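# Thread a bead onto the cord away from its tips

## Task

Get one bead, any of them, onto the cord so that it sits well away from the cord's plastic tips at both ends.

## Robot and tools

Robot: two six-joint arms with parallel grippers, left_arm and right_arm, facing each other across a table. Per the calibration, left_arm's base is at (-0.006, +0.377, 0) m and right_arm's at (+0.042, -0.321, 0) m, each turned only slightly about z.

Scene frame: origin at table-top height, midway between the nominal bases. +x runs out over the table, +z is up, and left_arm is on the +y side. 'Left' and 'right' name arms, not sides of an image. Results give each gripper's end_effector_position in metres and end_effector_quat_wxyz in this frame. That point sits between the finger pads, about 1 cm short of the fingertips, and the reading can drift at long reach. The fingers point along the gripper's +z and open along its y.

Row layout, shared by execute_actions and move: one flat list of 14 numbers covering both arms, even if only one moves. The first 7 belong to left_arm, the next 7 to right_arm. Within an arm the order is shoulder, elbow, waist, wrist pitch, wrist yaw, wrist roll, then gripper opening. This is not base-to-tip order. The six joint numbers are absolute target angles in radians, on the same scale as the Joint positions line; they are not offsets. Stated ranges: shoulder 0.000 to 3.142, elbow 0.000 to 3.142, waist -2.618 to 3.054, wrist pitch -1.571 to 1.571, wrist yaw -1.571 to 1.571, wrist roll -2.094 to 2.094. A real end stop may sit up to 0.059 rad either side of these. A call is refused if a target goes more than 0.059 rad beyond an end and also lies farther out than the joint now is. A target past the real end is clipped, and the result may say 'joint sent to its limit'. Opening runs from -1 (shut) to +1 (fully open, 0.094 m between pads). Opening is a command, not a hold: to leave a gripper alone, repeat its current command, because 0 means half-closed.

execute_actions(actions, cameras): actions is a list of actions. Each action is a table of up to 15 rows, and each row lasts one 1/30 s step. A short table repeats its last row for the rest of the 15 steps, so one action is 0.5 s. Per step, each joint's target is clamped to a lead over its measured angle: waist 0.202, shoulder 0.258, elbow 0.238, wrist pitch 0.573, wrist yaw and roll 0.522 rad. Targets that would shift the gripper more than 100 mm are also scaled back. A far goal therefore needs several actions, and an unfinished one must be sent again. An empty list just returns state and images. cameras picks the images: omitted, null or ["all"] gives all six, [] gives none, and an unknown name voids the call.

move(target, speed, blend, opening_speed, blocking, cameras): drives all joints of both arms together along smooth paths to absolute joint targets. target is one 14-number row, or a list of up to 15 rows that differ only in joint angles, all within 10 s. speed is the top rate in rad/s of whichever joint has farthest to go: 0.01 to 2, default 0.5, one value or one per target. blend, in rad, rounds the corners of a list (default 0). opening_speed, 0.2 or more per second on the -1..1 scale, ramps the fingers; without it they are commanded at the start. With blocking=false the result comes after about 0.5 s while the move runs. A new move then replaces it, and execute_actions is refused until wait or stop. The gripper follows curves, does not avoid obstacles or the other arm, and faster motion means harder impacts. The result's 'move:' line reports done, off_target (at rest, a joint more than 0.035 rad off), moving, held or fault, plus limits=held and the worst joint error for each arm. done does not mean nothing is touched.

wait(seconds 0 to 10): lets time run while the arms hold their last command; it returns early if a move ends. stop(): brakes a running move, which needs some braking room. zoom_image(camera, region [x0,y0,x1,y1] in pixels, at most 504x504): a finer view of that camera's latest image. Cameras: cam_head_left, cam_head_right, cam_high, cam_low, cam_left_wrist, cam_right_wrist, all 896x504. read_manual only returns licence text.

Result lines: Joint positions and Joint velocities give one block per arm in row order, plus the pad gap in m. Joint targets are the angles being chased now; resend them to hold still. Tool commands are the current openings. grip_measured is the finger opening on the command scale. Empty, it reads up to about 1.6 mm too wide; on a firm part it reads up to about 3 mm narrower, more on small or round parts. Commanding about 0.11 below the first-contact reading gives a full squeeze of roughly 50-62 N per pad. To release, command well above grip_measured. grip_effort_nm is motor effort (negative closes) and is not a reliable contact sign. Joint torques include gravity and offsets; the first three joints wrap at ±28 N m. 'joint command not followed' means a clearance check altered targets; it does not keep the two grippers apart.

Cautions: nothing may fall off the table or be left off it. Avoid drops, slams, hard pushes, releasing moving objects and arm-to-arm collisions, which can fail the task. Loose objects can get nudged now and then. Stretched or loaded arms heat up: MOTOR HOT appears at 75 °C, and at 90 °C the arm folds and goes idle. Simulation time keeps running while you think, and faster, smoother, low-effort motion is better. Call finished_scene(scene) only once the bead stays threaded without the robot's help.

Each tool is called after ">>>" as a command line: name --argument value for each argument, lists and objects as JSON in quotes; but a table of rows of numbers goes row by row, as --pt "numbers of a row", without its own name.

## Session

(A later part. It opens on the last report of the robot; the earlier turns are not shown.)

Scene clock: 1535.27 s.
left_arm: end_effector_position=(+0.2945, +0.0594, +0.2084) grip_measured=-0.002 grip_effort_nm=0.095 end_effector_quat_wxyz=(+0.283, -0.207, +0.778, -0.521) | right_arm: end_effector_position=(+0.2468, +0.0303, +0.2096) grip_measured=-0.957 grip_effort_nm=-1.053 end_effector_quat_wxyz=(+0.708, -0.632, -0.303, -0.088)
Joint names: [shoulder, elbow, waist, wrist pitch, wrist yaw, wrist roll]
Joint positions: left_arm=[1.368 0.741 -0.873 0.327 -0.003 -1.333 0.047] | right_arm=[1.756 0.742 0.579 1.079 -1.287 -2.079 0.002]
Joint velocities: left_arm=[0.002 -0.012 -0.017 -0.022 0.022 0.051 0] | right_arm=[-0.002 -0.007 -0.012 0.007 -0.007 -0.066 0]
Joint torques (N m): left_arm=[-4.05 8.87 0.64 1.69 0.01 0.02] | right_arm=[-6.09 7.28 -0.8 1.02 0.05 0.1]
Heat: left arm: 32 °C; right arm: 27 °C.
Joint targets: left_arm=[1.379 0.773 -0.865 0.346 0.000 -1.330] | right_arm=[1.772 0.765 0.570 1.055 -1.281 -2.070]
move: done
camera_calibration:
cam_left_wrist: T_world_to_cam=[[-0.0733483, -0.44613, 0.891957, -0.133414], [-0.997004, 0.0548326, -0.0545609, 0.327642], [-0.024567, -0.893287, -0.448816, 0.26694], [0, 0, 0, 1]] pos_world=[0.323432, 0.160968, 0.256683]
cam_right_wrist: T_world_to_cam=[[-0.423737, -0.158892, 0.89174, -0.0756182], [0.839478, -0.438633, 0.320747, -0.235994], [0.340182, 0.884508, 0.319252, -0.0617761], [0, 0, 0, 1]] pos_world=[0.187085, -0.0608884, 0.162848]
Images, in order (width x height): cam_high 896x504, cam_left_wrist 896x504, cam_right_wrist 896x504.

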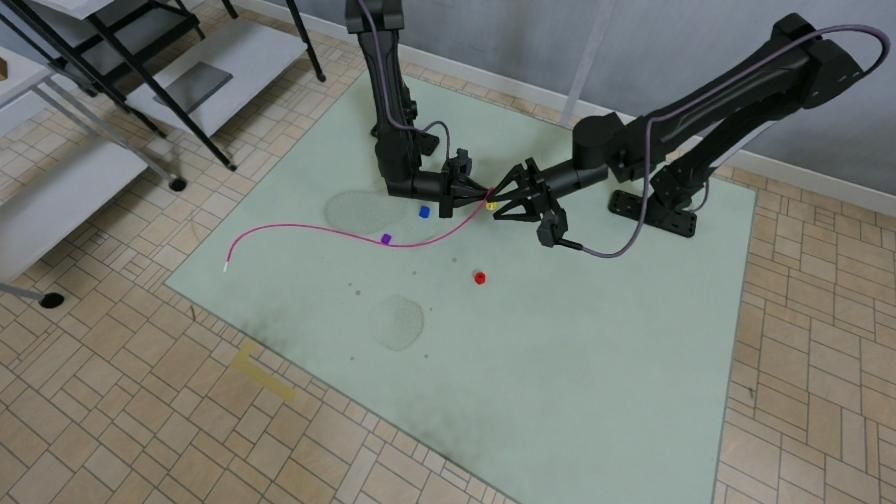

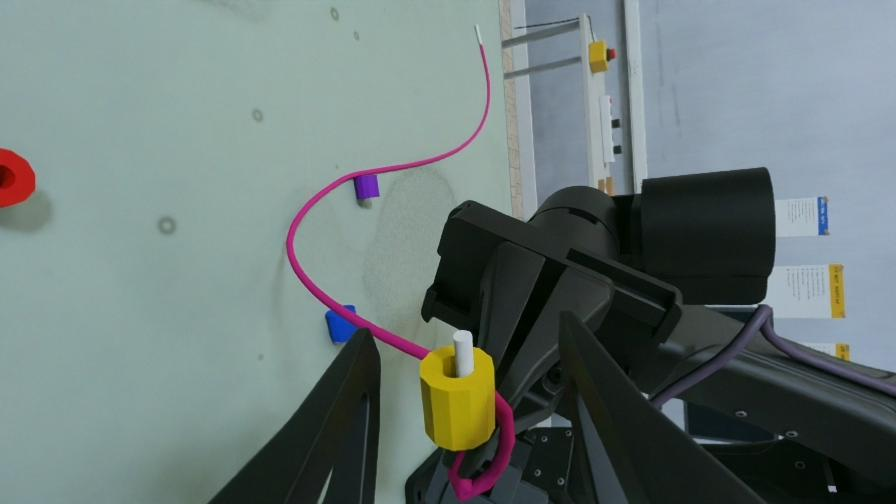

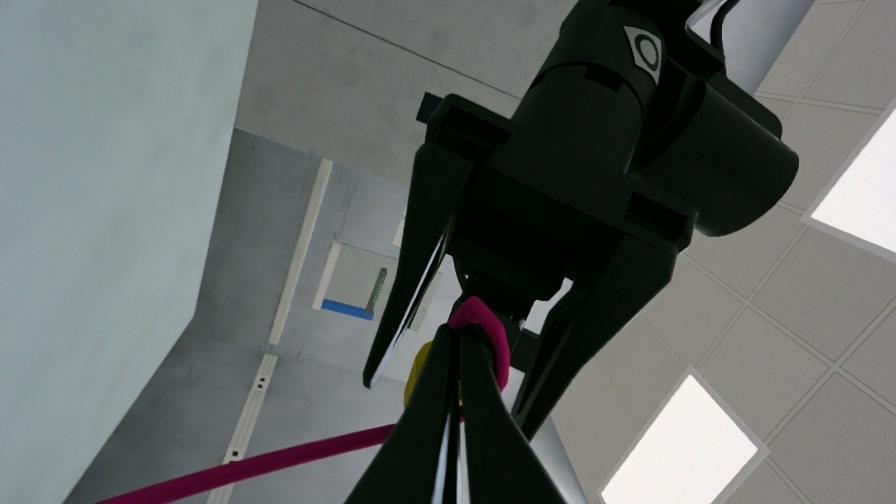

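>>> move --target '[1.400,0.780,-0.865,0.363,0,-1.330,0.0,1.772,0.765,0.570,1.055,-1.281,-2.070,-1]' --speed 0.06 --cameras '["cam_left_wrist"]'

>>> move --target '[1.400,0.780,-0.865,0.363,0,-1.330,-0.7,1.772,0.765,0.570,1.055,-1.281,-2.070,-1]' --opening_speed 0.4 --cameras '["cam_left_wrist","cam_high","cam_right_wrist"]'

>>> zoom_image --camera "cam_left_wrist" --region '[320, 160, 620, 440]'

Scene clock: 1549.87 s.
left_arm: end_effector_position=(+0.2975, +0.0562, +0.2075) grip_measured=-0.002 grip_effort_nm=0.090 end_effector_quat_wxyz=(+0.284, -0.206, +0.777, -0.523) | right_arm: end_effector_position=(+0.2468, +0.0303, +0.2096) grip_measured=-0.957 grip_effort_nm=-1.062 end_effector_quat_wxyz=(+0.708, -0.632, -0.303, -0.088)
Joint names: [shoulder, elbow, waist, wrist pitch, wrist yaw, wrist roll]
Joint positions: left_arm=[1.388 0.748 -0.873 0.344 -0.003 -1.333 0.047] | right_arm=[1.756 0.742 0.579 1.079 -1.287 -2.079 0.002]
Joint velocities: left_arm=[-0.002 -0.007 -0.002 -0.022 -0.022 -0.051 0.001] | right_arm=[-0.002 -0.007 -0.037 -0.007 -0.022 0.007 0]
Joint torques (N m): left_arm=[-4.15 8.77 0.66 1.71 0.01 0.02] | right_arm=[-6.08 7.34 -0.81 1.02 0.06 0.08]
Heat: left arm: 32 °C; right arm: 27 °C.
Joint targets: left_arm=[1.400 0.780 -0.865 0.363 0.000 -1.330] | right_arm=[1.772 0.765 0.570 1.055 -1.281 -2.070]
move: done
camera_calibration:
cam_left_wrist: T_world_to_cam=[[-0.0759125, -0.443401, 0.893103, -0.133417], [-0.996843, 0.0546611, -0.0575925, 0.33131], [-0.0232814, -0.894655, -0.44615, 0.262926], [0, 0, 0, 1]] pos_world=[0.326257, 0.157961, 0.255541]
Images, in order (width x height): cam_left_wrist 896x504.

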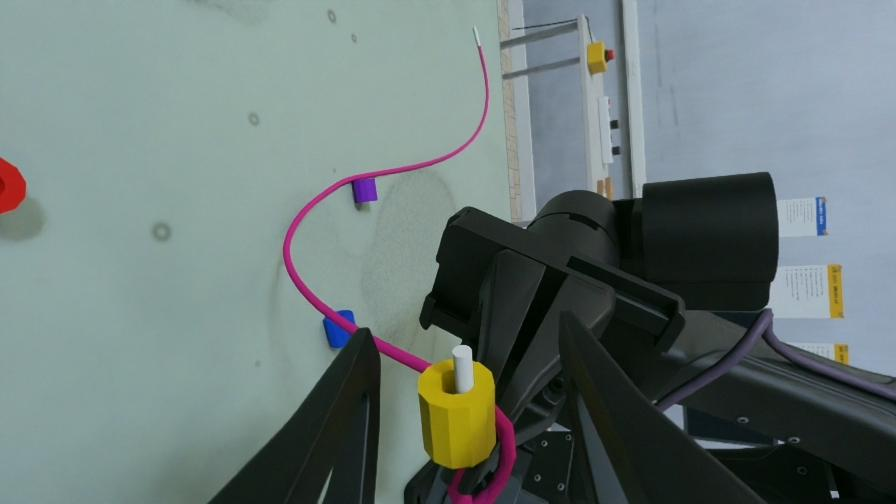

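Scene clock: 1551.83 s.
left_arm: end_effector_position=(+0.2975, +0.0561, +0.2078) grip_measured=-0.664 grip_effort_nm=-0.984 end_effector_quat_wxyz=(+0.284, -0.206, +0.776, -0.523) | right_arm: end_effector_position=(+0.2468, +0.0303, +0.2096) grip_measured=-0.957 grip_effort_nm=-1.057 end_effector_quat_wxyz=(+0.708, -0.632, -0.303, -0.088)
Joint names: [shoulder, elbow, waist, wrist pitch, wrist yaw, wrist roll]
Joint positions: left_arm=[1.388 0.748 -0.873 0.345 -0.003 -1.333 0.016] | right_arm=[1.756 0.742 0.579 1.079 -1.287 -2.079 0.002]
Joint velocities: left_arm=[-0.002 0.007 0.012 0.007 -0.037 -0.051 -0.001] | right_arm=[0.022 -0.007 -0.007 0.022 -0.066 -0.051 -0.001]
Joint torques (N m): left_arm=[-4.15 8.77 0.65 1.71 0.02 0.02] | right_arm=[-6.04 7.27 -0.79 1.02 0.03 0.11]
Heat: left arm: 32 °C; right arm: 27 °C.
Joint targets: left_arm=[1.400 0.780 -0.865 0.363 0.000 -1.330] | right_arm=[1.772 0.765 0.570 1.055 -1.281 -2.070]
move: done
camera_calibration:
cam_left_wrist: T_world_to_cam=[[-0.0766124, -0.442656, 0.893413, -0.133581], [-0.996797, 0.0546127, -0.0584192, 0.331547], [-0.0229321, -0.895027, -0.445422, 0.26276], [0, 0, 0, 1]] pos_world=[0.326277, 0.15794, 0.255751]
cam_right_wrist: T_world_to_cam=[[-0.423737, -0.158892, 0.89174, -0.0756182], [0.839478, -0.438633, 0.320747, -0.235994], [0.340182, 0.884508, 0.319252, -0.0617761], [0, 0, 0, 1]] pos_world=[0.187085, -0.0608884, 0.162848]
Images, in order (width x height): cam_high 896x504, cam_left_wrist 896x504, cam_right_wrist 896x504.

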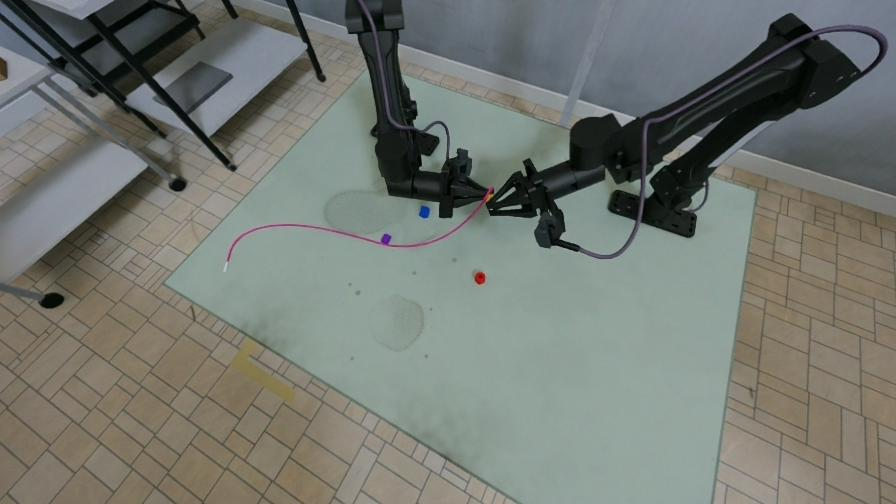

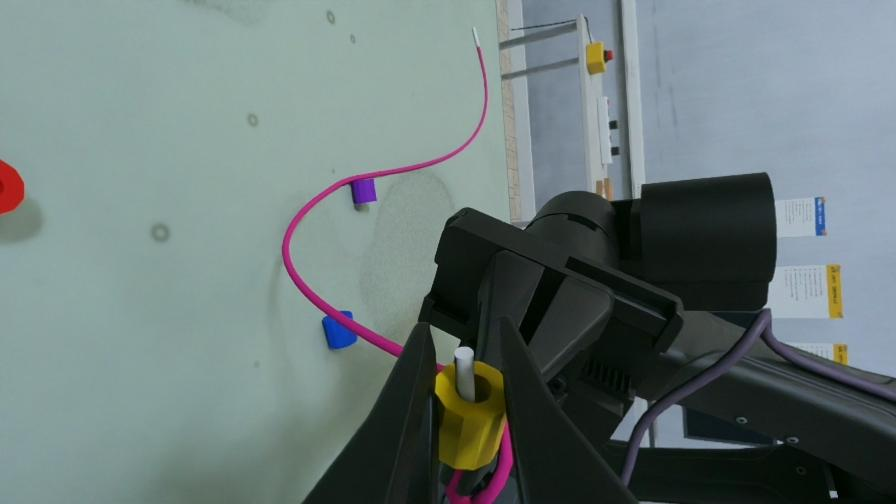

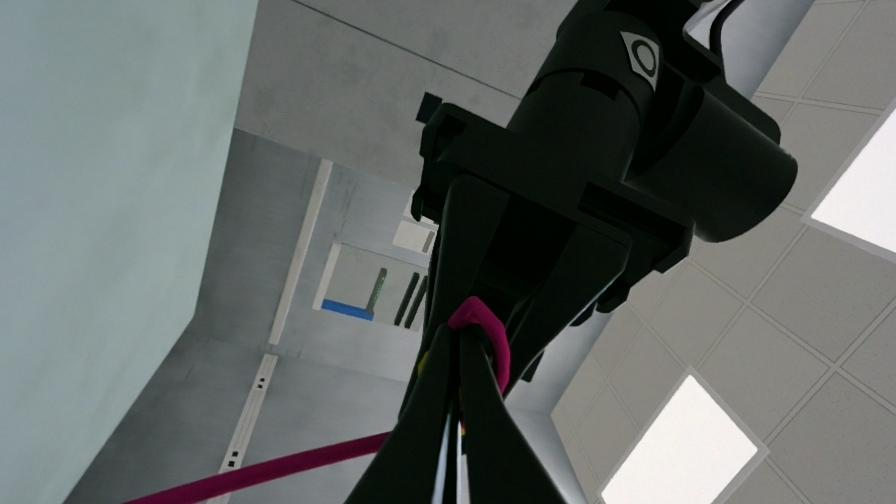

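Scaled by 1.680 from the camera's 896x504 image, which has a finer 1280x720 frame.

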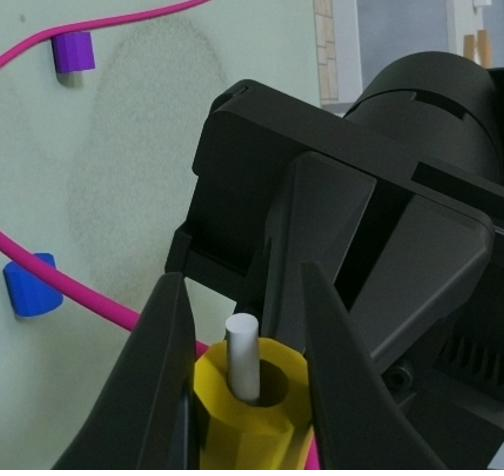

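>>> move --target '[1.362,0.725,-0.895,0.374,0,-1.330,-0.7,1.772,0.765,0.570,1.055,-1.281,-2.070,-1]' --speed 0.05 --cameras '["cam_left_wrist","cam_high","cam_right_wrist"]'

>>> zoom_image --camera "cam_left_wrist" --region '[320, 220, 620, 500]'

Scene clock: 1565.83 s.
left_arm: end_effector_position=(+0.2941, +0.0544, +0.2057) grip_measured=-0.666 grip_effort_nm=-1.028 end_effector_quat_wxyz=(+0.283, -0.203, +0.776, -0.526) | right_arm: end_effector_position=(+0.2468, +0.0303, +0.2091) grip_measured=-0.957 grip_effort_nm=-1.057 end_effector_quat_wxyz=(+0.708, -0.633, -0.301, -0.086)
Joint names: [shoulder, elbow, waist, wrist pitch, wrist yaw, wrist roll]
Joint positions: left_arm=[1.388 0.734 -0.882 0.365 -0.003 -1.334 0.016] | right_arm=[1.756 0.742 0.579 1.074 -1.287 -2.079 0.002]
Joint velocities: left_arm=[-0.007 -0.002 0.002 -0.007 -0.066 -0.007 -0.001] | right_arm=[-0.007 -0.007 -0.017 -0.037 0.007 0.081 0]
Joint torques (N m): left_arm=[-7.41 5.68 -1.07 1.63 0.01 0.03] | right_arm=[-6 7.32 -0.76 1.08 0.05 0.08]
Heat: left arm: 33 °C; right arm: 27 °C.
Joint targets: left_arm=[1.362 0.725 -0.895 0.374 0.000 -1.330] | right_arm=[1.772 0.765 0.570 1.055 -1.281 -2.070]
move: done
camera_calibration:
cam_left_wrist: T_world_to_cam=[[-0.0829015, -0.438158, 0.895067, -0.131469], [-0.99615, 0.0621321, -0.0618485, 0.328255], [-0.028513, -0.896748, -0.441622, 0.261175], [0, 0, 0, 1]] pos_world=[0.323539, 0.156209, 0.253316]
cam_right_wrist: T_world_to_cam=[[-0.420379, -0.156563, 0.893739, -0.0764304], [0.84068, -0.437799, 0.31873, -0.235733], [0.341376, 0.885336, 0.315661, -0.061196], [0, 0, 0, 1]] pos_world=[0.186937, -0.0609907, 0.162761]
Images, in order (width x height): cam_high 896x504, cam_left_wrist 896x504, cam_right_wrist 896x504.

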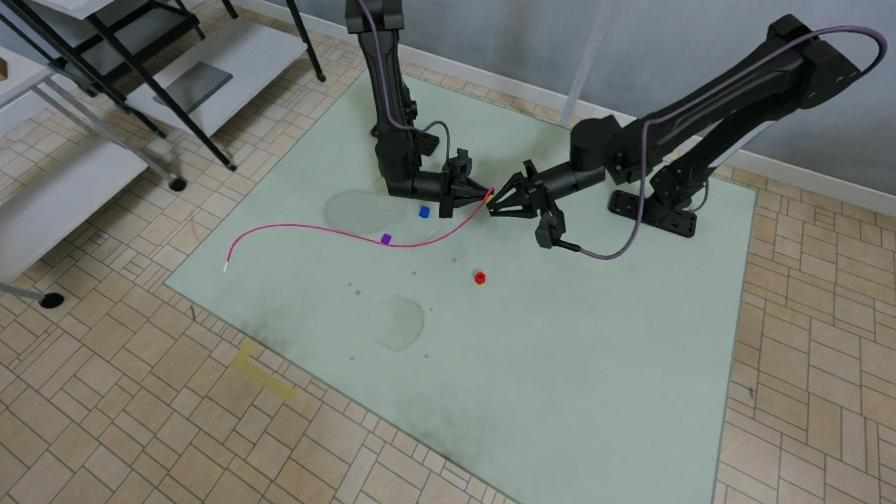

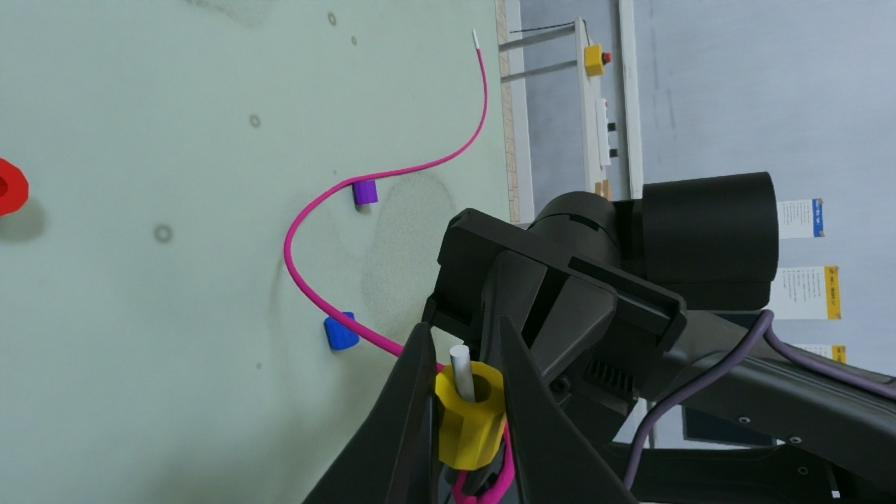

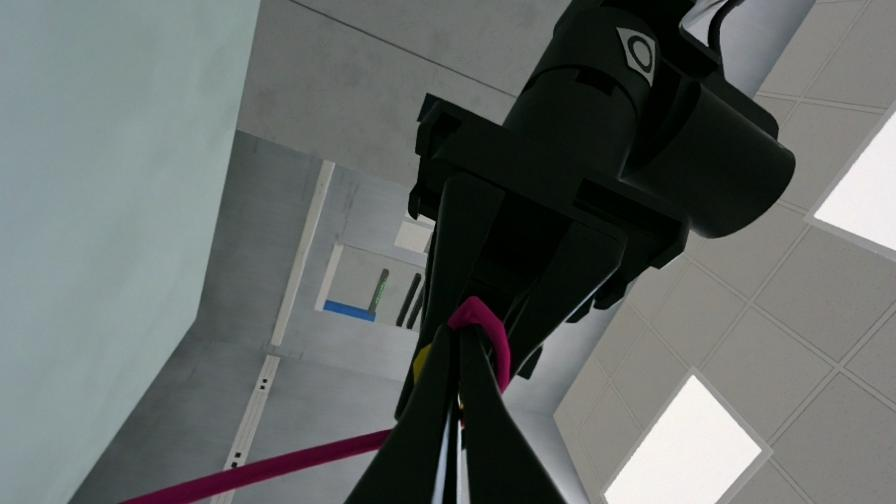

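Scaled by 1.680 from the camera's 896x504 image, which has a finer 1280x720 frame.

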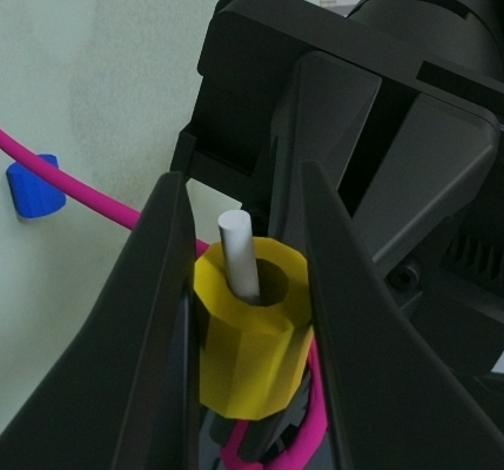

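>>> move --target '[1.335,0.718,-0.920,0.370,0,-1.330,-0.7,1.772,0.765,0.570,1.055,-1.281,-2.070,-1]' --speed 0.05 --cameras '["cam_left_wrist","cam_right_wrist"]'

>>> zoom_image --camera "cam_left_wrist" --region '[320, 220, 620, 500]'

Scene clock: 1576.53 s.
left_arm: end_effector_position=(+0.2880, +0.0532, +0.2118) grip_measured=-0.666 grip_effort_nm=-1.028 end_effector_quat_wxyz=(+0.287, -0.199, +0.772, -0.532) | right_arm: end_effector_position=(+0.2454, +0.0298, +0.2089) grip_measured=-0.957 grip_effort_nm=-1.053 end_effector_quat_wxyz=(+0.708, -0.632, -0.304, -0.083)
Joint names: [shoulder, elbow, waist, wrist pitch, wrist yaw, wrist roll]
Joint positions: left_arm=[1.366 0.726 -0.9 0.366 -0.019 -1.334 0.016] | right_arm=[1.756 0.742 0.579 1.074 -1.295 -2.079 0.002]
Joint velocities: left_arm=[-0.007 -0.002 0.002 -0.007 -0.037 -0.037 -0.001] | right_arm=[0.007 -0.017 0.007 -0.037 -0.007 0.051 0]
Joint torques (N m): left_arm=[-7.62 5.7 -1.59 1.59 0.16 0.03] | right_arm=[-5.96 7.25 -0.8 1.07 0.12 0.08]
Heat: left arm: 33 °C; right arm: 27 °C.
Joint targets: left_arm=[1.335 0.718 -0.920 0.370 0.000 -1.330] | right_arm=[1.772 0.765 0.570 1.055 -1.281 -2.070]
move: done
camera_calibration:
cam_left_wrist: T_world_to_cam=[[-0.0967063, -0.430156, 0.89756, -0.134895], [-0.994988, 0.0648251, -0.0761361, 0.32513], [-0.025434, -0.900424, -0.434269, 0.260343], [0, 0, 0, 1]] pos_world=[0.317076, 0.155317, 0.258889]
cam_right_wrist: T_world_to_cam=[[-0.418983, -0.159657, 0.893847, -0.0772808], [0.844486, -0.430212, 0.319002, -0.235883], [0.333613, 0.888497, 0.31508, -0.0582754], [0, 0, 0, 1]] pos_world=[0.186262, -0.0620404, 0.162686]
Images, in order (width x height): cam_left_wrist 896x504, cam_right_wrist 896x504.

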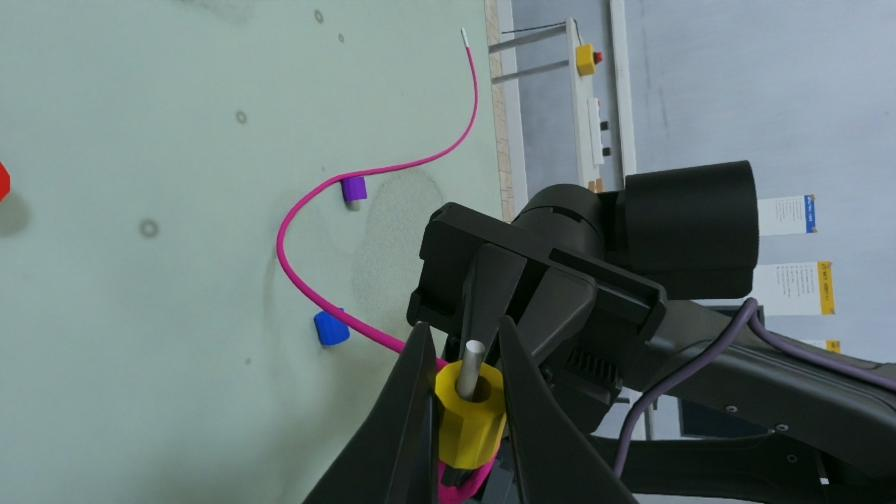

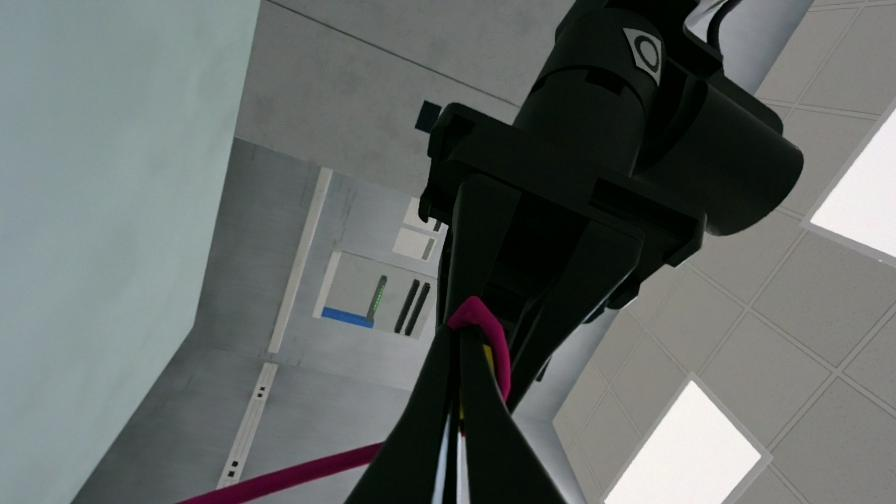

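Scaled by 1.680 from the camera's 896x504 image, which has a finer 1280x720 frame.

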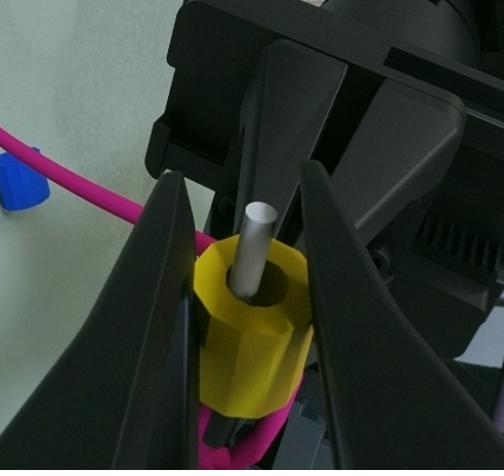

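>>> move --target '[1.335,0.718,-0.945,0.400,0,-1.330,-0.7,1.772,0.765,0.570,1.055,-1.281,-2.070,-1]' --speed 0.05 --cameras '["cam_left_wrist","cam_right_wrist","cam_high"]'

>>> zoom_image --camera "cam_left_wrist" --region '[320, 220, 620, 500]'

>>> zoom_image --camera "cam_high" --region '[450, 150, 560, 230]'

Scene clock: 1588.37 s.
left_arm: end_effector_position=(+0.2859, +0.0514, +0.2125) grip_measured=-0.666 grip_effort_nm=-1.028 end_effector_quat_wxyz=(+0.292, -0.199, +0.770, -0.532) | right_arm: end_effector_position=(+0.2429, +0.0290, +0.2088) grip_measured=-0.957 grip_effort_nm=-1.053 end_effector_quat_wxyz=(+0.708, -0.630, -0.309, -0.078)
Joint names: [shoulder, elbow, waist, wrist pitch, wrist yaw, wrist roll]
Joint positions: left_arm=[1.366 0.723 -0.916 0.376 -0.043 -1.334 0.016] | right_arm=[1.756 0.742 0.579 1.074 -1.31 -2.079 0.002]
Joint velocities: left_arm=[0.002 0.002 -0.007 -0.007 -0.037 0.066 0.001] | right_arm=[0.017 0.007 0.012 0.081 -0.066 -0.007 -0.001]
Joint torques (N m): left_arm=[-7.62 5.94 -2.36 1.81 0.37 0.03] | right_arm=[-6.04 7.27 -0.8 1.06 0.28 0.09]
Heat: left arm: 33 °C; right arm: 27 °C.
Joint targets: left_arm=[1.335 0.718 -0.945 0.400 0.000 -1.330] | right_arm=[1.772 0.765 0.570 1.055 -1.281 -2.070]
move: off_target (left_arm); left_arm: the wrist yaw is farthest, 0.043 rad from its target
camera_calibration:
cam_left_wrist: T_world_to_cam=[[-0.10167, -0.430444, 0.896873, -0.134953], [-0.994697, 0.0580572, -0.0848957, 0.325363], [-0.015527, -0.900748, -0.434064, 0.256041], [0, 0, 0, 1]] pos_world=[0.313892, 0.153649, 0.259796]
cam_right_wrist: T_world_to_cam=[[-0.417076, -0.165068, 0.893756, -0.078591], [0.850462, -0.417721, 0.319724, -0.236112], [0.320564, 0.893455, 0.314605, -0.053532], [0, 0, 0, 1]] pos_world=[0.185186, -0.0637733, 0.162573]
Images, in order (width x height): cam_high 896x504, cam_left_wrist 896x504, cam_right_wrist 896x504.

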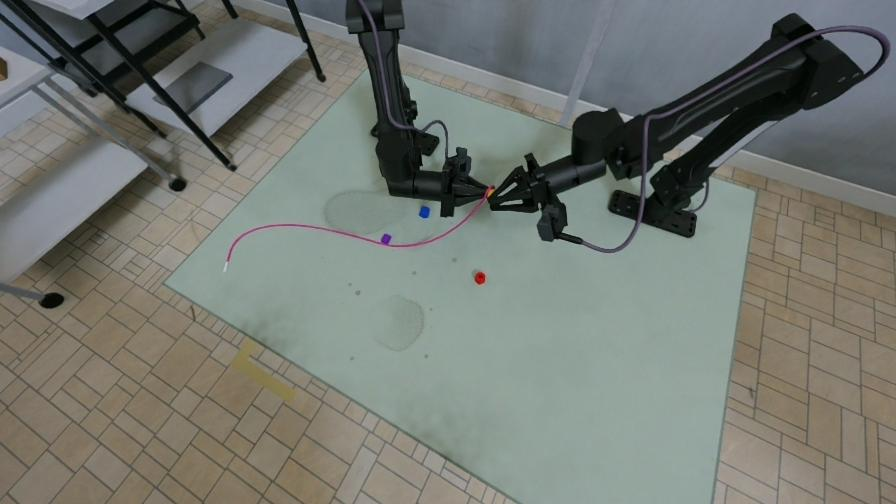

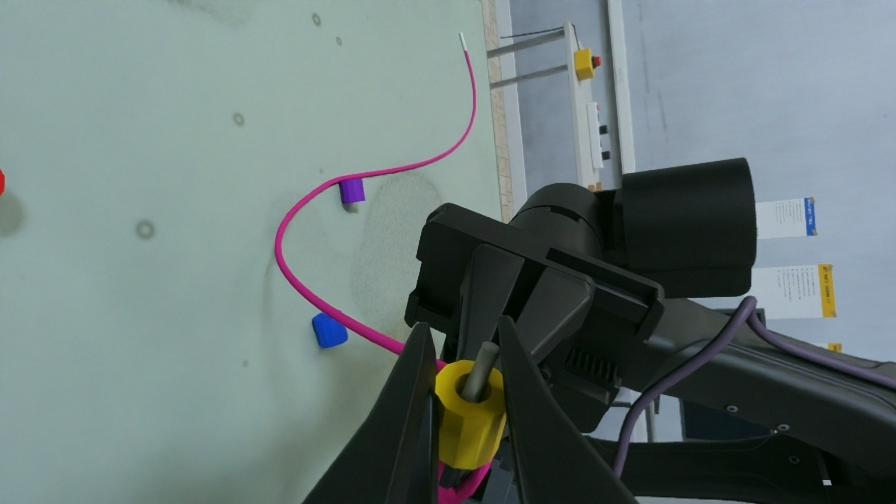

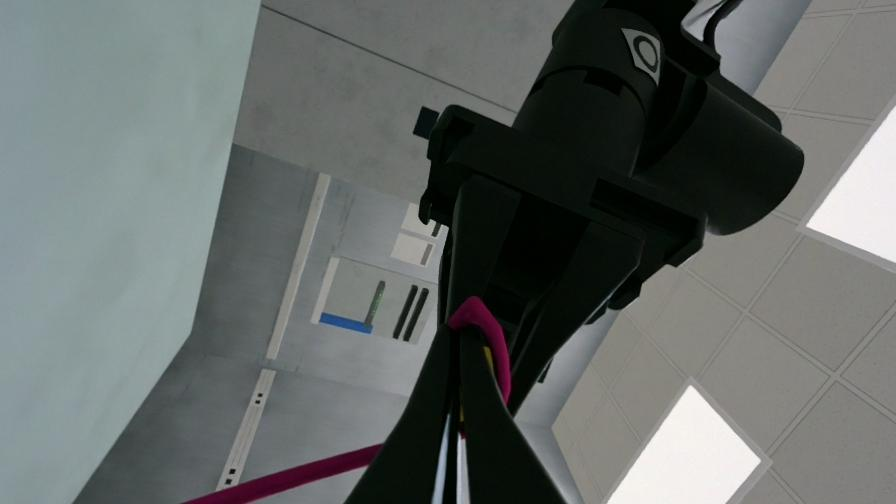

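Scaled by 1.680 from the camera's 896x504 image, which has a finer 1280x720 frame.

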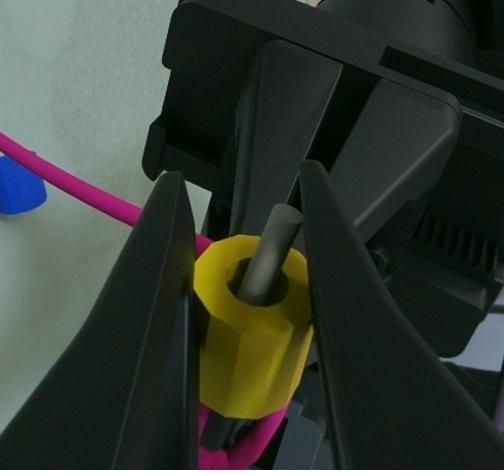

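Scaled by 4.582 from the camera's 896x504 image, which has a finer 1280x720 frame.

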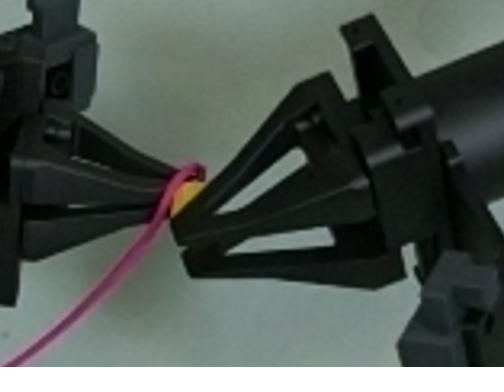

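>>> move --target '[1.345,0.725,-0.910,0.376,0,-1.330,-0.45,1.772,0.765,0.570,1.055,-1.281,-2.070,-1]' --speed 0.1 --opening_speed 0.3 --cameras '["cam_left_wrist"]'

>>> zoom_image --camera "cam_left_wrist" --region '[320, 220, 620, 500]'

Scene clock: 1599.50 s.
left_arm: end_effector_position=(+0.2820, +0.0477, +0.2127) grip_measured=-0.452 grip_effort_nm=0.095 end_effector_quat_wxyz=(+0.282, -0.191, +0.771, -0.538) | right_arm: end_effector_position=(+0.2449, +0.0297, +0.2086) grip_measured=-0.957 grip_effort_nm=-1.057 end_effector_quat_wxyz=(+0.708, -0.632, -0.304, -0.082)
Joint names: [shoulder, elbow, waist, wrist pitch, wrist yaw, wrist roll]
Joint positions: left_arm=[1.366 0.722 -0.917 0.377 -0.014 -1.334 0.026] | right_arm=[1.756 0.742 0.579 1.072 -1.298 -2.079 0.002]
Joint velocities: left_arm=[0.002 0.012 0.002 -0.037 0.081 -0.037 0.001] | right_arm=[-0.007 0.007 0.012 0.051 -0.081 0.051 0]
Joint torques (N m): left_arm=[-6.71 6.5 0.53 1.56 0.11 0.03] | right_arm=[-6.01 7.34 -0.73 1.09 0.12 0.1]
Heat: left arm: 32 °C; right arm: 27 °C.
Joint targets: left_arm=[1.345 0.725 -0.910 0.376 0.000 -1.330] | right_arm=[1.772 0.765 0.570 1.055 -1.281 -2.070]
move: done
camera_calibration:
cam_left_wrist: T_world_to_cam=[[-0.109151, -0.421722, 0.900132, -0.136129], [-0.993087, 0.0856052, -0.0803154, 0.318967], [-0.0431852, -0.902675, -0.42815, 0.259442], [0, 0, 0, 1]] pos_world=[0.313107, 0.149478, 0.259232]
Images, in order (width x height): cam_left_wrist 896x504.

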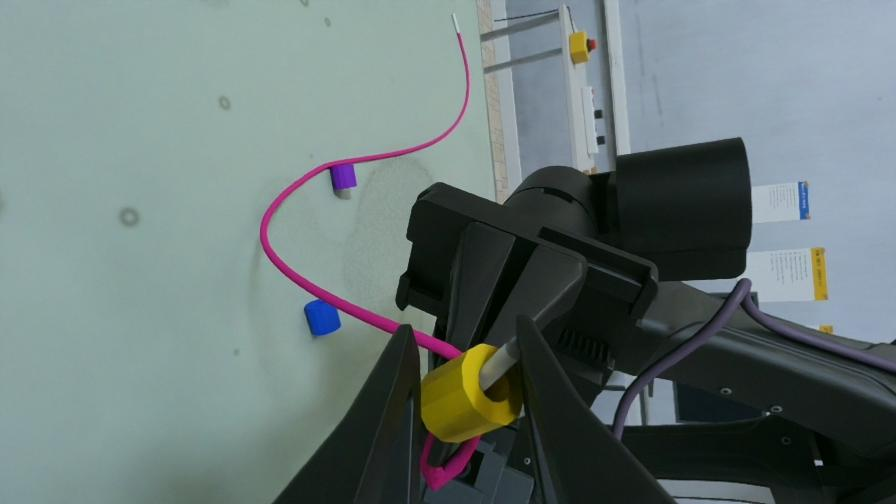

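Scaled by 1.680 from the camera's 896x504 image, which has a finer 1280x720 frame.

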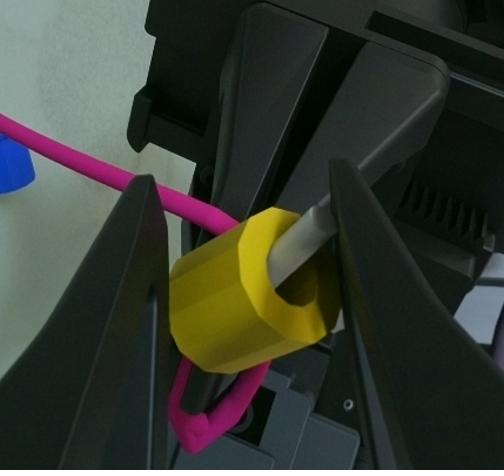

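>>> move --target '[1.345,0.725,-0.870,0.376,0,-1.330,0.0,1.772,0.765,0.570,1.055,-1.281,-2.070,-1]' --speed 0.1 --opening_speed 0.3 --cameras '["cam_left_wrist","cam_right_wrist"]'

>>> zoom_image --camera "cam_left_wrist" --region '[320, 220, 620, 500]'

>>> zoom_image --camera "cam_right_wrist" --region '[320, 220, 620, 500]'

Scene clock: 1605.87 s.
left_arm: end_effector_position=(+0.2932, +0.0578, +0.2127) grip_measured=-0.002 grip_effort_nm=0.105 end_effector_quat_wxyz=(+0.289, -0.203, +0.768, -0.534) | right_arm: end_effector_position=(+0.2463, +0.0301, +0.2087) grip_measured=-0.957 grip_effort_nm=-1.057 end_effector_quat_wxyz=(+0.708, -0.633, -0.302, -0.084)
Joint names: [shoulder, elbow, waist, wrist pitch, wrist yaw, wrist roll]
Joint positions: left_arm=[1.366 0.722 -0.878 0.377 -0.004 -1.334 0.047] | right_arm=[1.756 0.742 0.579 1.072 -1.29 -2.079 0.002]
Joint velocities: left_arm=[0.002 0.002 -0.007 -0.007 -0.037 0.037 0] | right_arm=[-0.037 0.002 -0.012 -0.037 -0.066 -0.051 -0.001]
Joint torques (N m): left_arm=[-6.72 6.5 0.66 1.55 0.02 0.03] | right_arm=[-6.01 7.35 -0.72 1.1 0.08 0.11]
Heat: left arm: 32 °C; right arm: 27 °C.
Joint targets: left_arm=[1.345 0.725 -0.870 0.376 0.000 -1.330] | right_arm=[1.772 0.765 0.570 1.055 -1.281 -2.070]
move: done
camera_calibration:
cam_left_wrist: T_world_to_cam=[[-0.0952553, -0.423017, 0.901101, -0.134856], [-0.995286, 0.0570344, -0.0784371, 0.331076], [-0.0182135, -0.904325, -0.426456, 0.261447], [0, 0, 0, 1]] pos_world=[0.321431, 0.160504, 0.258983]
cam_right_wrist: T_world_to_cam=[[-0.417984, -0.15649, 0.894875, -0.0772084], [0.842837, -0.434377, 0.317716, -0.235648], [0.338993, 0.887033, 0.313458, -0.0597331], [0, 0, 0, 1]] pos_world=[0.18659, -0.0614572, 0.162685]
Images, in order (width x height): cam_left_wrist 896x504, cam_right_wrist 896x504.

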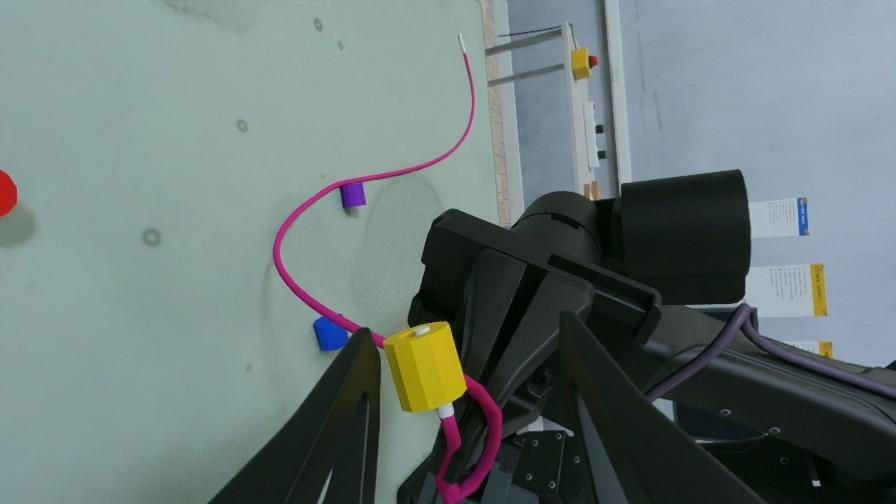

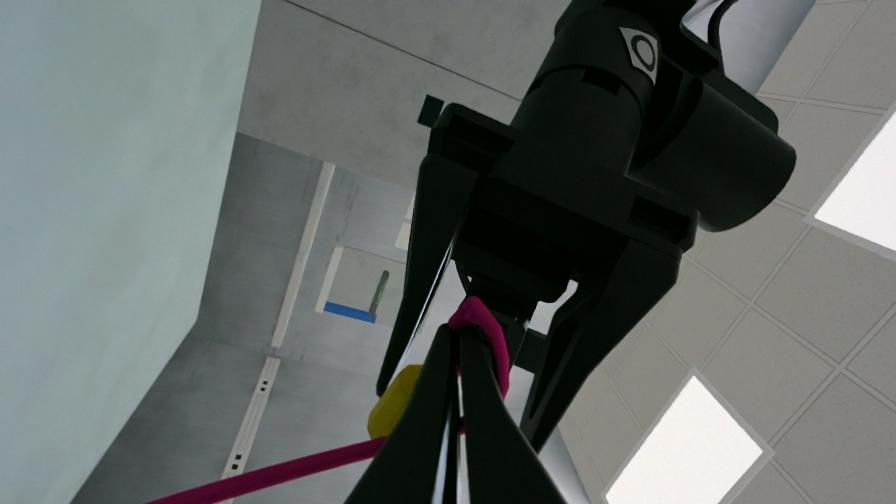

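Scaled by 1.680 from the camera's 896x504 image, which has a finer 1280x720 frame.

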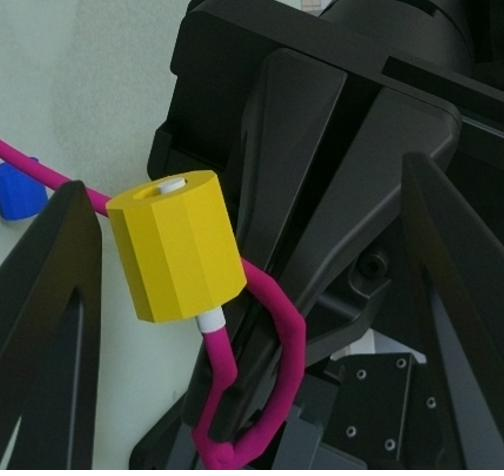

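Scaled by 1.680 from the camera's 896x504 image, which has a finer 1280x720 frame.

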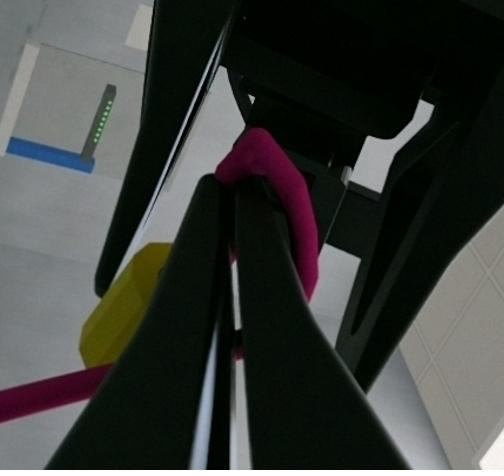

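>>> move --target '[1.398,0.665,-0.874,0.461,0,-1.330,0.0,1.772,0.765,0.570,1.055,-1.281,-2.070,-1]' --speed 0.08 --cameras '["cam_left_wrist"]'

>>> zoom_image --camera "cam_left_wrist" --region '[320, 220, 620, 500]'

Scene clock: 1641.50 s.
left_arm: end_effector_position=(+0.2912, +0.0600, +0.1947) grip_measured=-0.002 grip_effort_nm=0.100 end_effector_quat_wxyz=(+0.287, -0.203, +0.771, -0.531) | right_arm: end_effector_position=(+0.2463, +0.0301, +0.2087) grip_measured=-0.957 grip_effort_nm=-1.053 end_effector_quat_wxyz=(+0.708, -0.633, -0.302, -0.084)
Joint names: [shoulder, elbow, waist, wrist pitch, wrist yaw, wrist roll]
Joint positions: left_arm=[1.388 0.67 -0.878 0.442 -0.004 -1.334 0.047] | right_arm=[1.756 0.742 0.579 1.072 -1.29 -2.079 0.002]
Joint velocities: left_arm=[-0.017 -0.017 0.007 -0.022 -0.051 -0.022 -0.001] | right_arm=[-0.002 0.007 -0.027 0.022 -0.022 -0.022 -0.001]
Joint torques (N m): left_arm=[-4.05 5.75 0.34 1.72 0.02 0.03] | right_arm=[-6 7.34 -0.84 1.1 0.08 0.09]
Heat: left arm: 31 °C; right arm: 27 °C.
Joint targets: left_arm=[1.398 0.665 -0.874 0.461 0.000 -1.330] | right_arm=[1.772 0.765 0.570 1.055 -1.281 -2.070]
move: done
camera_calibration:
cam_left_wrist: T_world_to_cam=[[-0.0896438, -0.429051, 0.898821, -0.118774], [-0.995755, 0.0575381, -0.0718457, 0.326378], [-0.020891, -0.901446, -0.432387, 0.257452], [0, 0, 0, 1]] pos_world=[0.319724, 0.16234, 0.241525]
Images, in order (width x height): cam_left_wrist 896x504.

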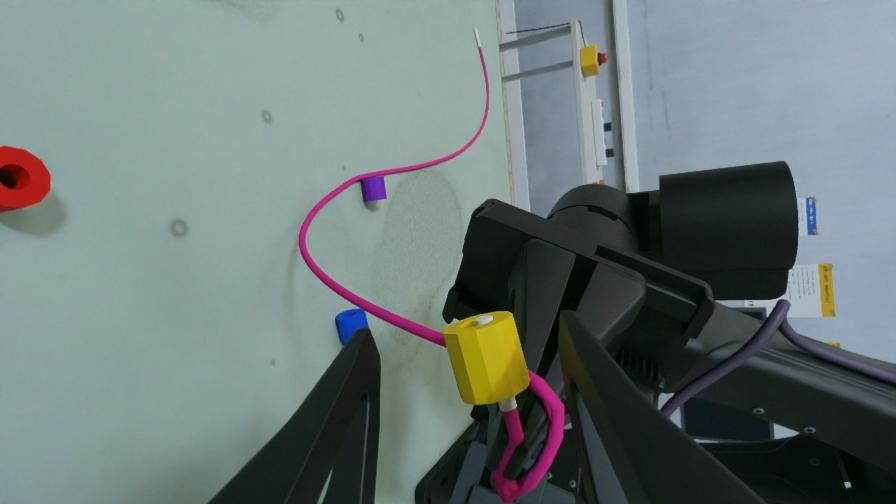

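Scaled by 1.680 from the camera's 896x504 image, which has a finer 1280x720 frame.

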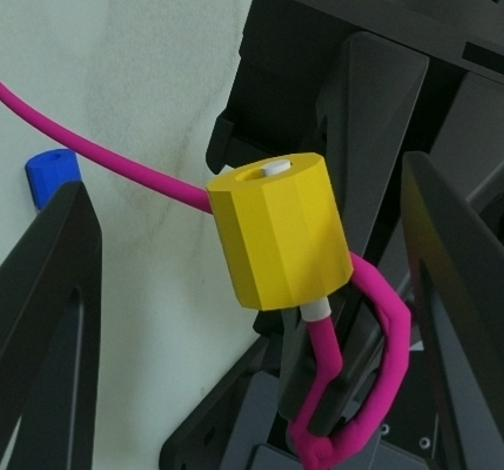

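>>> move --target '[1.419,0.706,-0.905,0.465,0,-1.330,0.0,1.772,0.765,0.570,1.055,-1.281,-2.070,-1]' --speed 0.06 --cameras '["cam_left_wrist"]'

>>> zoom_image --camera "cam_left_wrist" --region '[320, 220, 620, 500]'

Scene clock: 1659.17 s.
left_arm: end_effector_position=(+0.2873, +0.0525, +0.1900) grip_measured=-0.002 grip_effort_nm=0.100 end_effector_quat_wxyz=(+0.280, -0.197, +0.776, -0.530) | right_arm: end_effector_position=(+0.2463, +0.0301, +0.2087) grip_measured=-0.957 grip_effort_nm=-1.053 end_effector_quat_wxyz=(+0.708, -0.633, -0.302, -0.084)
Joint names: [shoulder, elbow, waist, wrist pitch, wrist yaw, wrist roll]
Joint positions: left_arm=[1.408 0.675 -0.896 0.447 -0.003 -1.334 0.047] | right_arm=[1.756 0.742 0.579 1.072 -1.29 -2.079 0.002]
Joint velocities: left_arm=[-0.012 -0.017 -0.017 0.037 0.022 -0.022 0] | right_arm=[0.007 -0.002 -0.002 -0.007 0.022 0.022 -0.001]
Joint torques (N m): left_arm=[-4.14 8.5 -0.73 1.72 0.01 0.04] | right_arm=[-6.05 7.34 -0.79 1.1 0.07 0.1]
Heat: left arm: 31 °C; right arm: 27 °C.
Joint targets: left_arm=[1.419 0.706 -0.905 0.465 0.000 -1.330] | right_arm=[1.772 0.765 0.570 1.055 -1.281 -2.070]
move: done
camera_calibration:
cam_left_wrist: T_world_to_cam=[[-0.0914639, -0.433903, 0.896305, -0.11677], [-0.994993, 0.0762448, -0.0646243, 0.320003], [-0.0402979, -0.897728, -0.438704, 0.255187], [0, 0, 0, 1]] pos_world=[0.318004, 0.154023, 0.237293]
Images, in order (width x height): cam_left_wrist 896x504.

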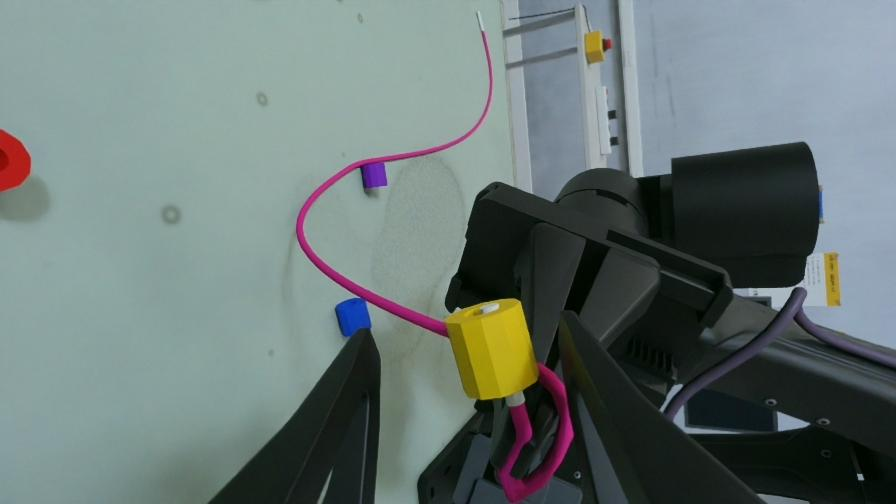

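Scaled by 1.680 from the camera's 896x504 image, which has a finer 1280x720 frame.

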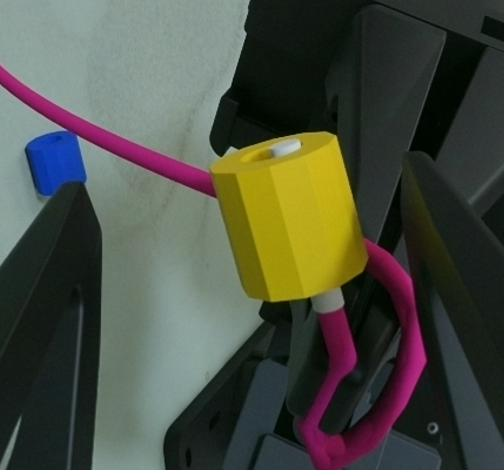

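>>> move --target '[1.419,0.722,-0.922,0.460,0,-1.330,0.0,1.772,0.765,0.570,1.055,-1.281,-2.070,-1]' --speed 0.06 --cameras '["cam_left_wrist"]'

>>> zoom_image --camera "cam_left_wrist" --region '[320, 220, 620, 500]'

Scene clock: 1666.03 s.
left_arm: end_effector_position=(+0.2836, +0.0453, +0.1975) grip_measured=-0.002 grip_effort_nm=0.105 end_effector_quat_wxyz=(+0.278, -0.189, +0.773, -0.538) | right_arm: end_effector_position=(+0.2463, +0.0301, +0.2087) grip_measured=-0.957 grip_effort_nm=-1.053 end_effector_quat_wxyz=(+0.708, -0.633, -0.302, -0.084)
Joint names: [shoulder, elbow, waist, wrist pitch, wrist yaw, wrist roll]
Joint positions: left_arm=[1.408 0.691 -0.913 0.448 -0.003 -1.334 0.047] | right_arm=[1.756 0.742 0.579 1.072 -1.29 -2.079 0.002]
Joint velocities: left_arm=[0.017 0.017 -0.012 -0.095 0.037 0.037 -0.001] | right_arm=[0.012 0.002 -0.002 0.081 0.007 0.037 -0.001]
Joint torques (N m): left_arm=[-4.19 8.55 -0.73 1.68 0.01 0.03] | right_arm=[-5.98 7.3 -0.76 1.1 0.06 0.09]
Heat: left arm: 32 °C; right arm: 27 °C.
Joint targets: left_arm=[1.419 0.722 -0.922 0.460 0.000 -1.330] | right_arm=[1.772 0.765 0.570 1.055 -1.281 -2.070]
move: done
camera_calibration:
cam_left_wrist: T_world_to_cam=[[-0.10855, -0.421132, 0.90048, -0.123532], [-0.99278, 0.0924388, -0.0764454, 0.318377], [-0.0510456, -0.902276, -0.428126, 0.252977], [0, 0, 0, 1]] pos_world=[0.315582, 0.146801, 0.243883]
Images, in order (width x height): cam_left_wrist 896x504.

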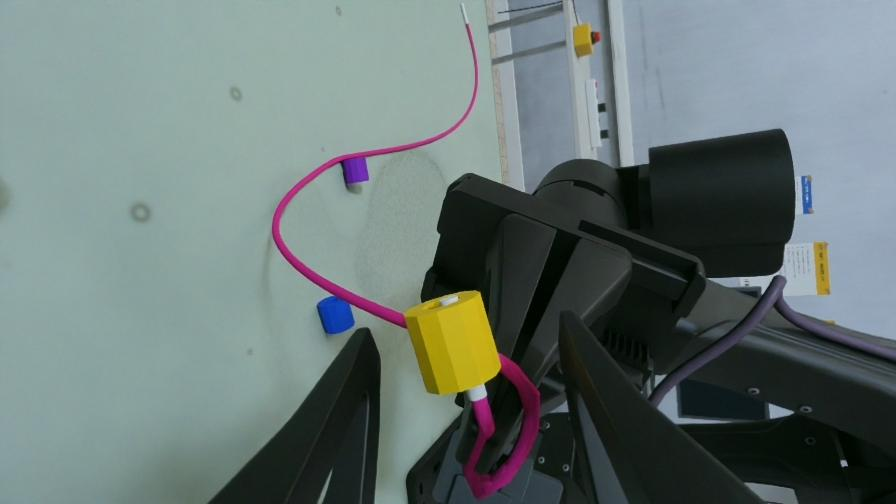

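Scaled by 1.680 from the camera's 896x504 image, which has a finer 1280x720 frame.

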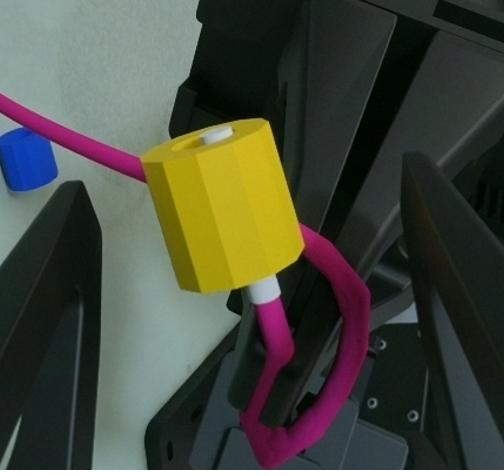

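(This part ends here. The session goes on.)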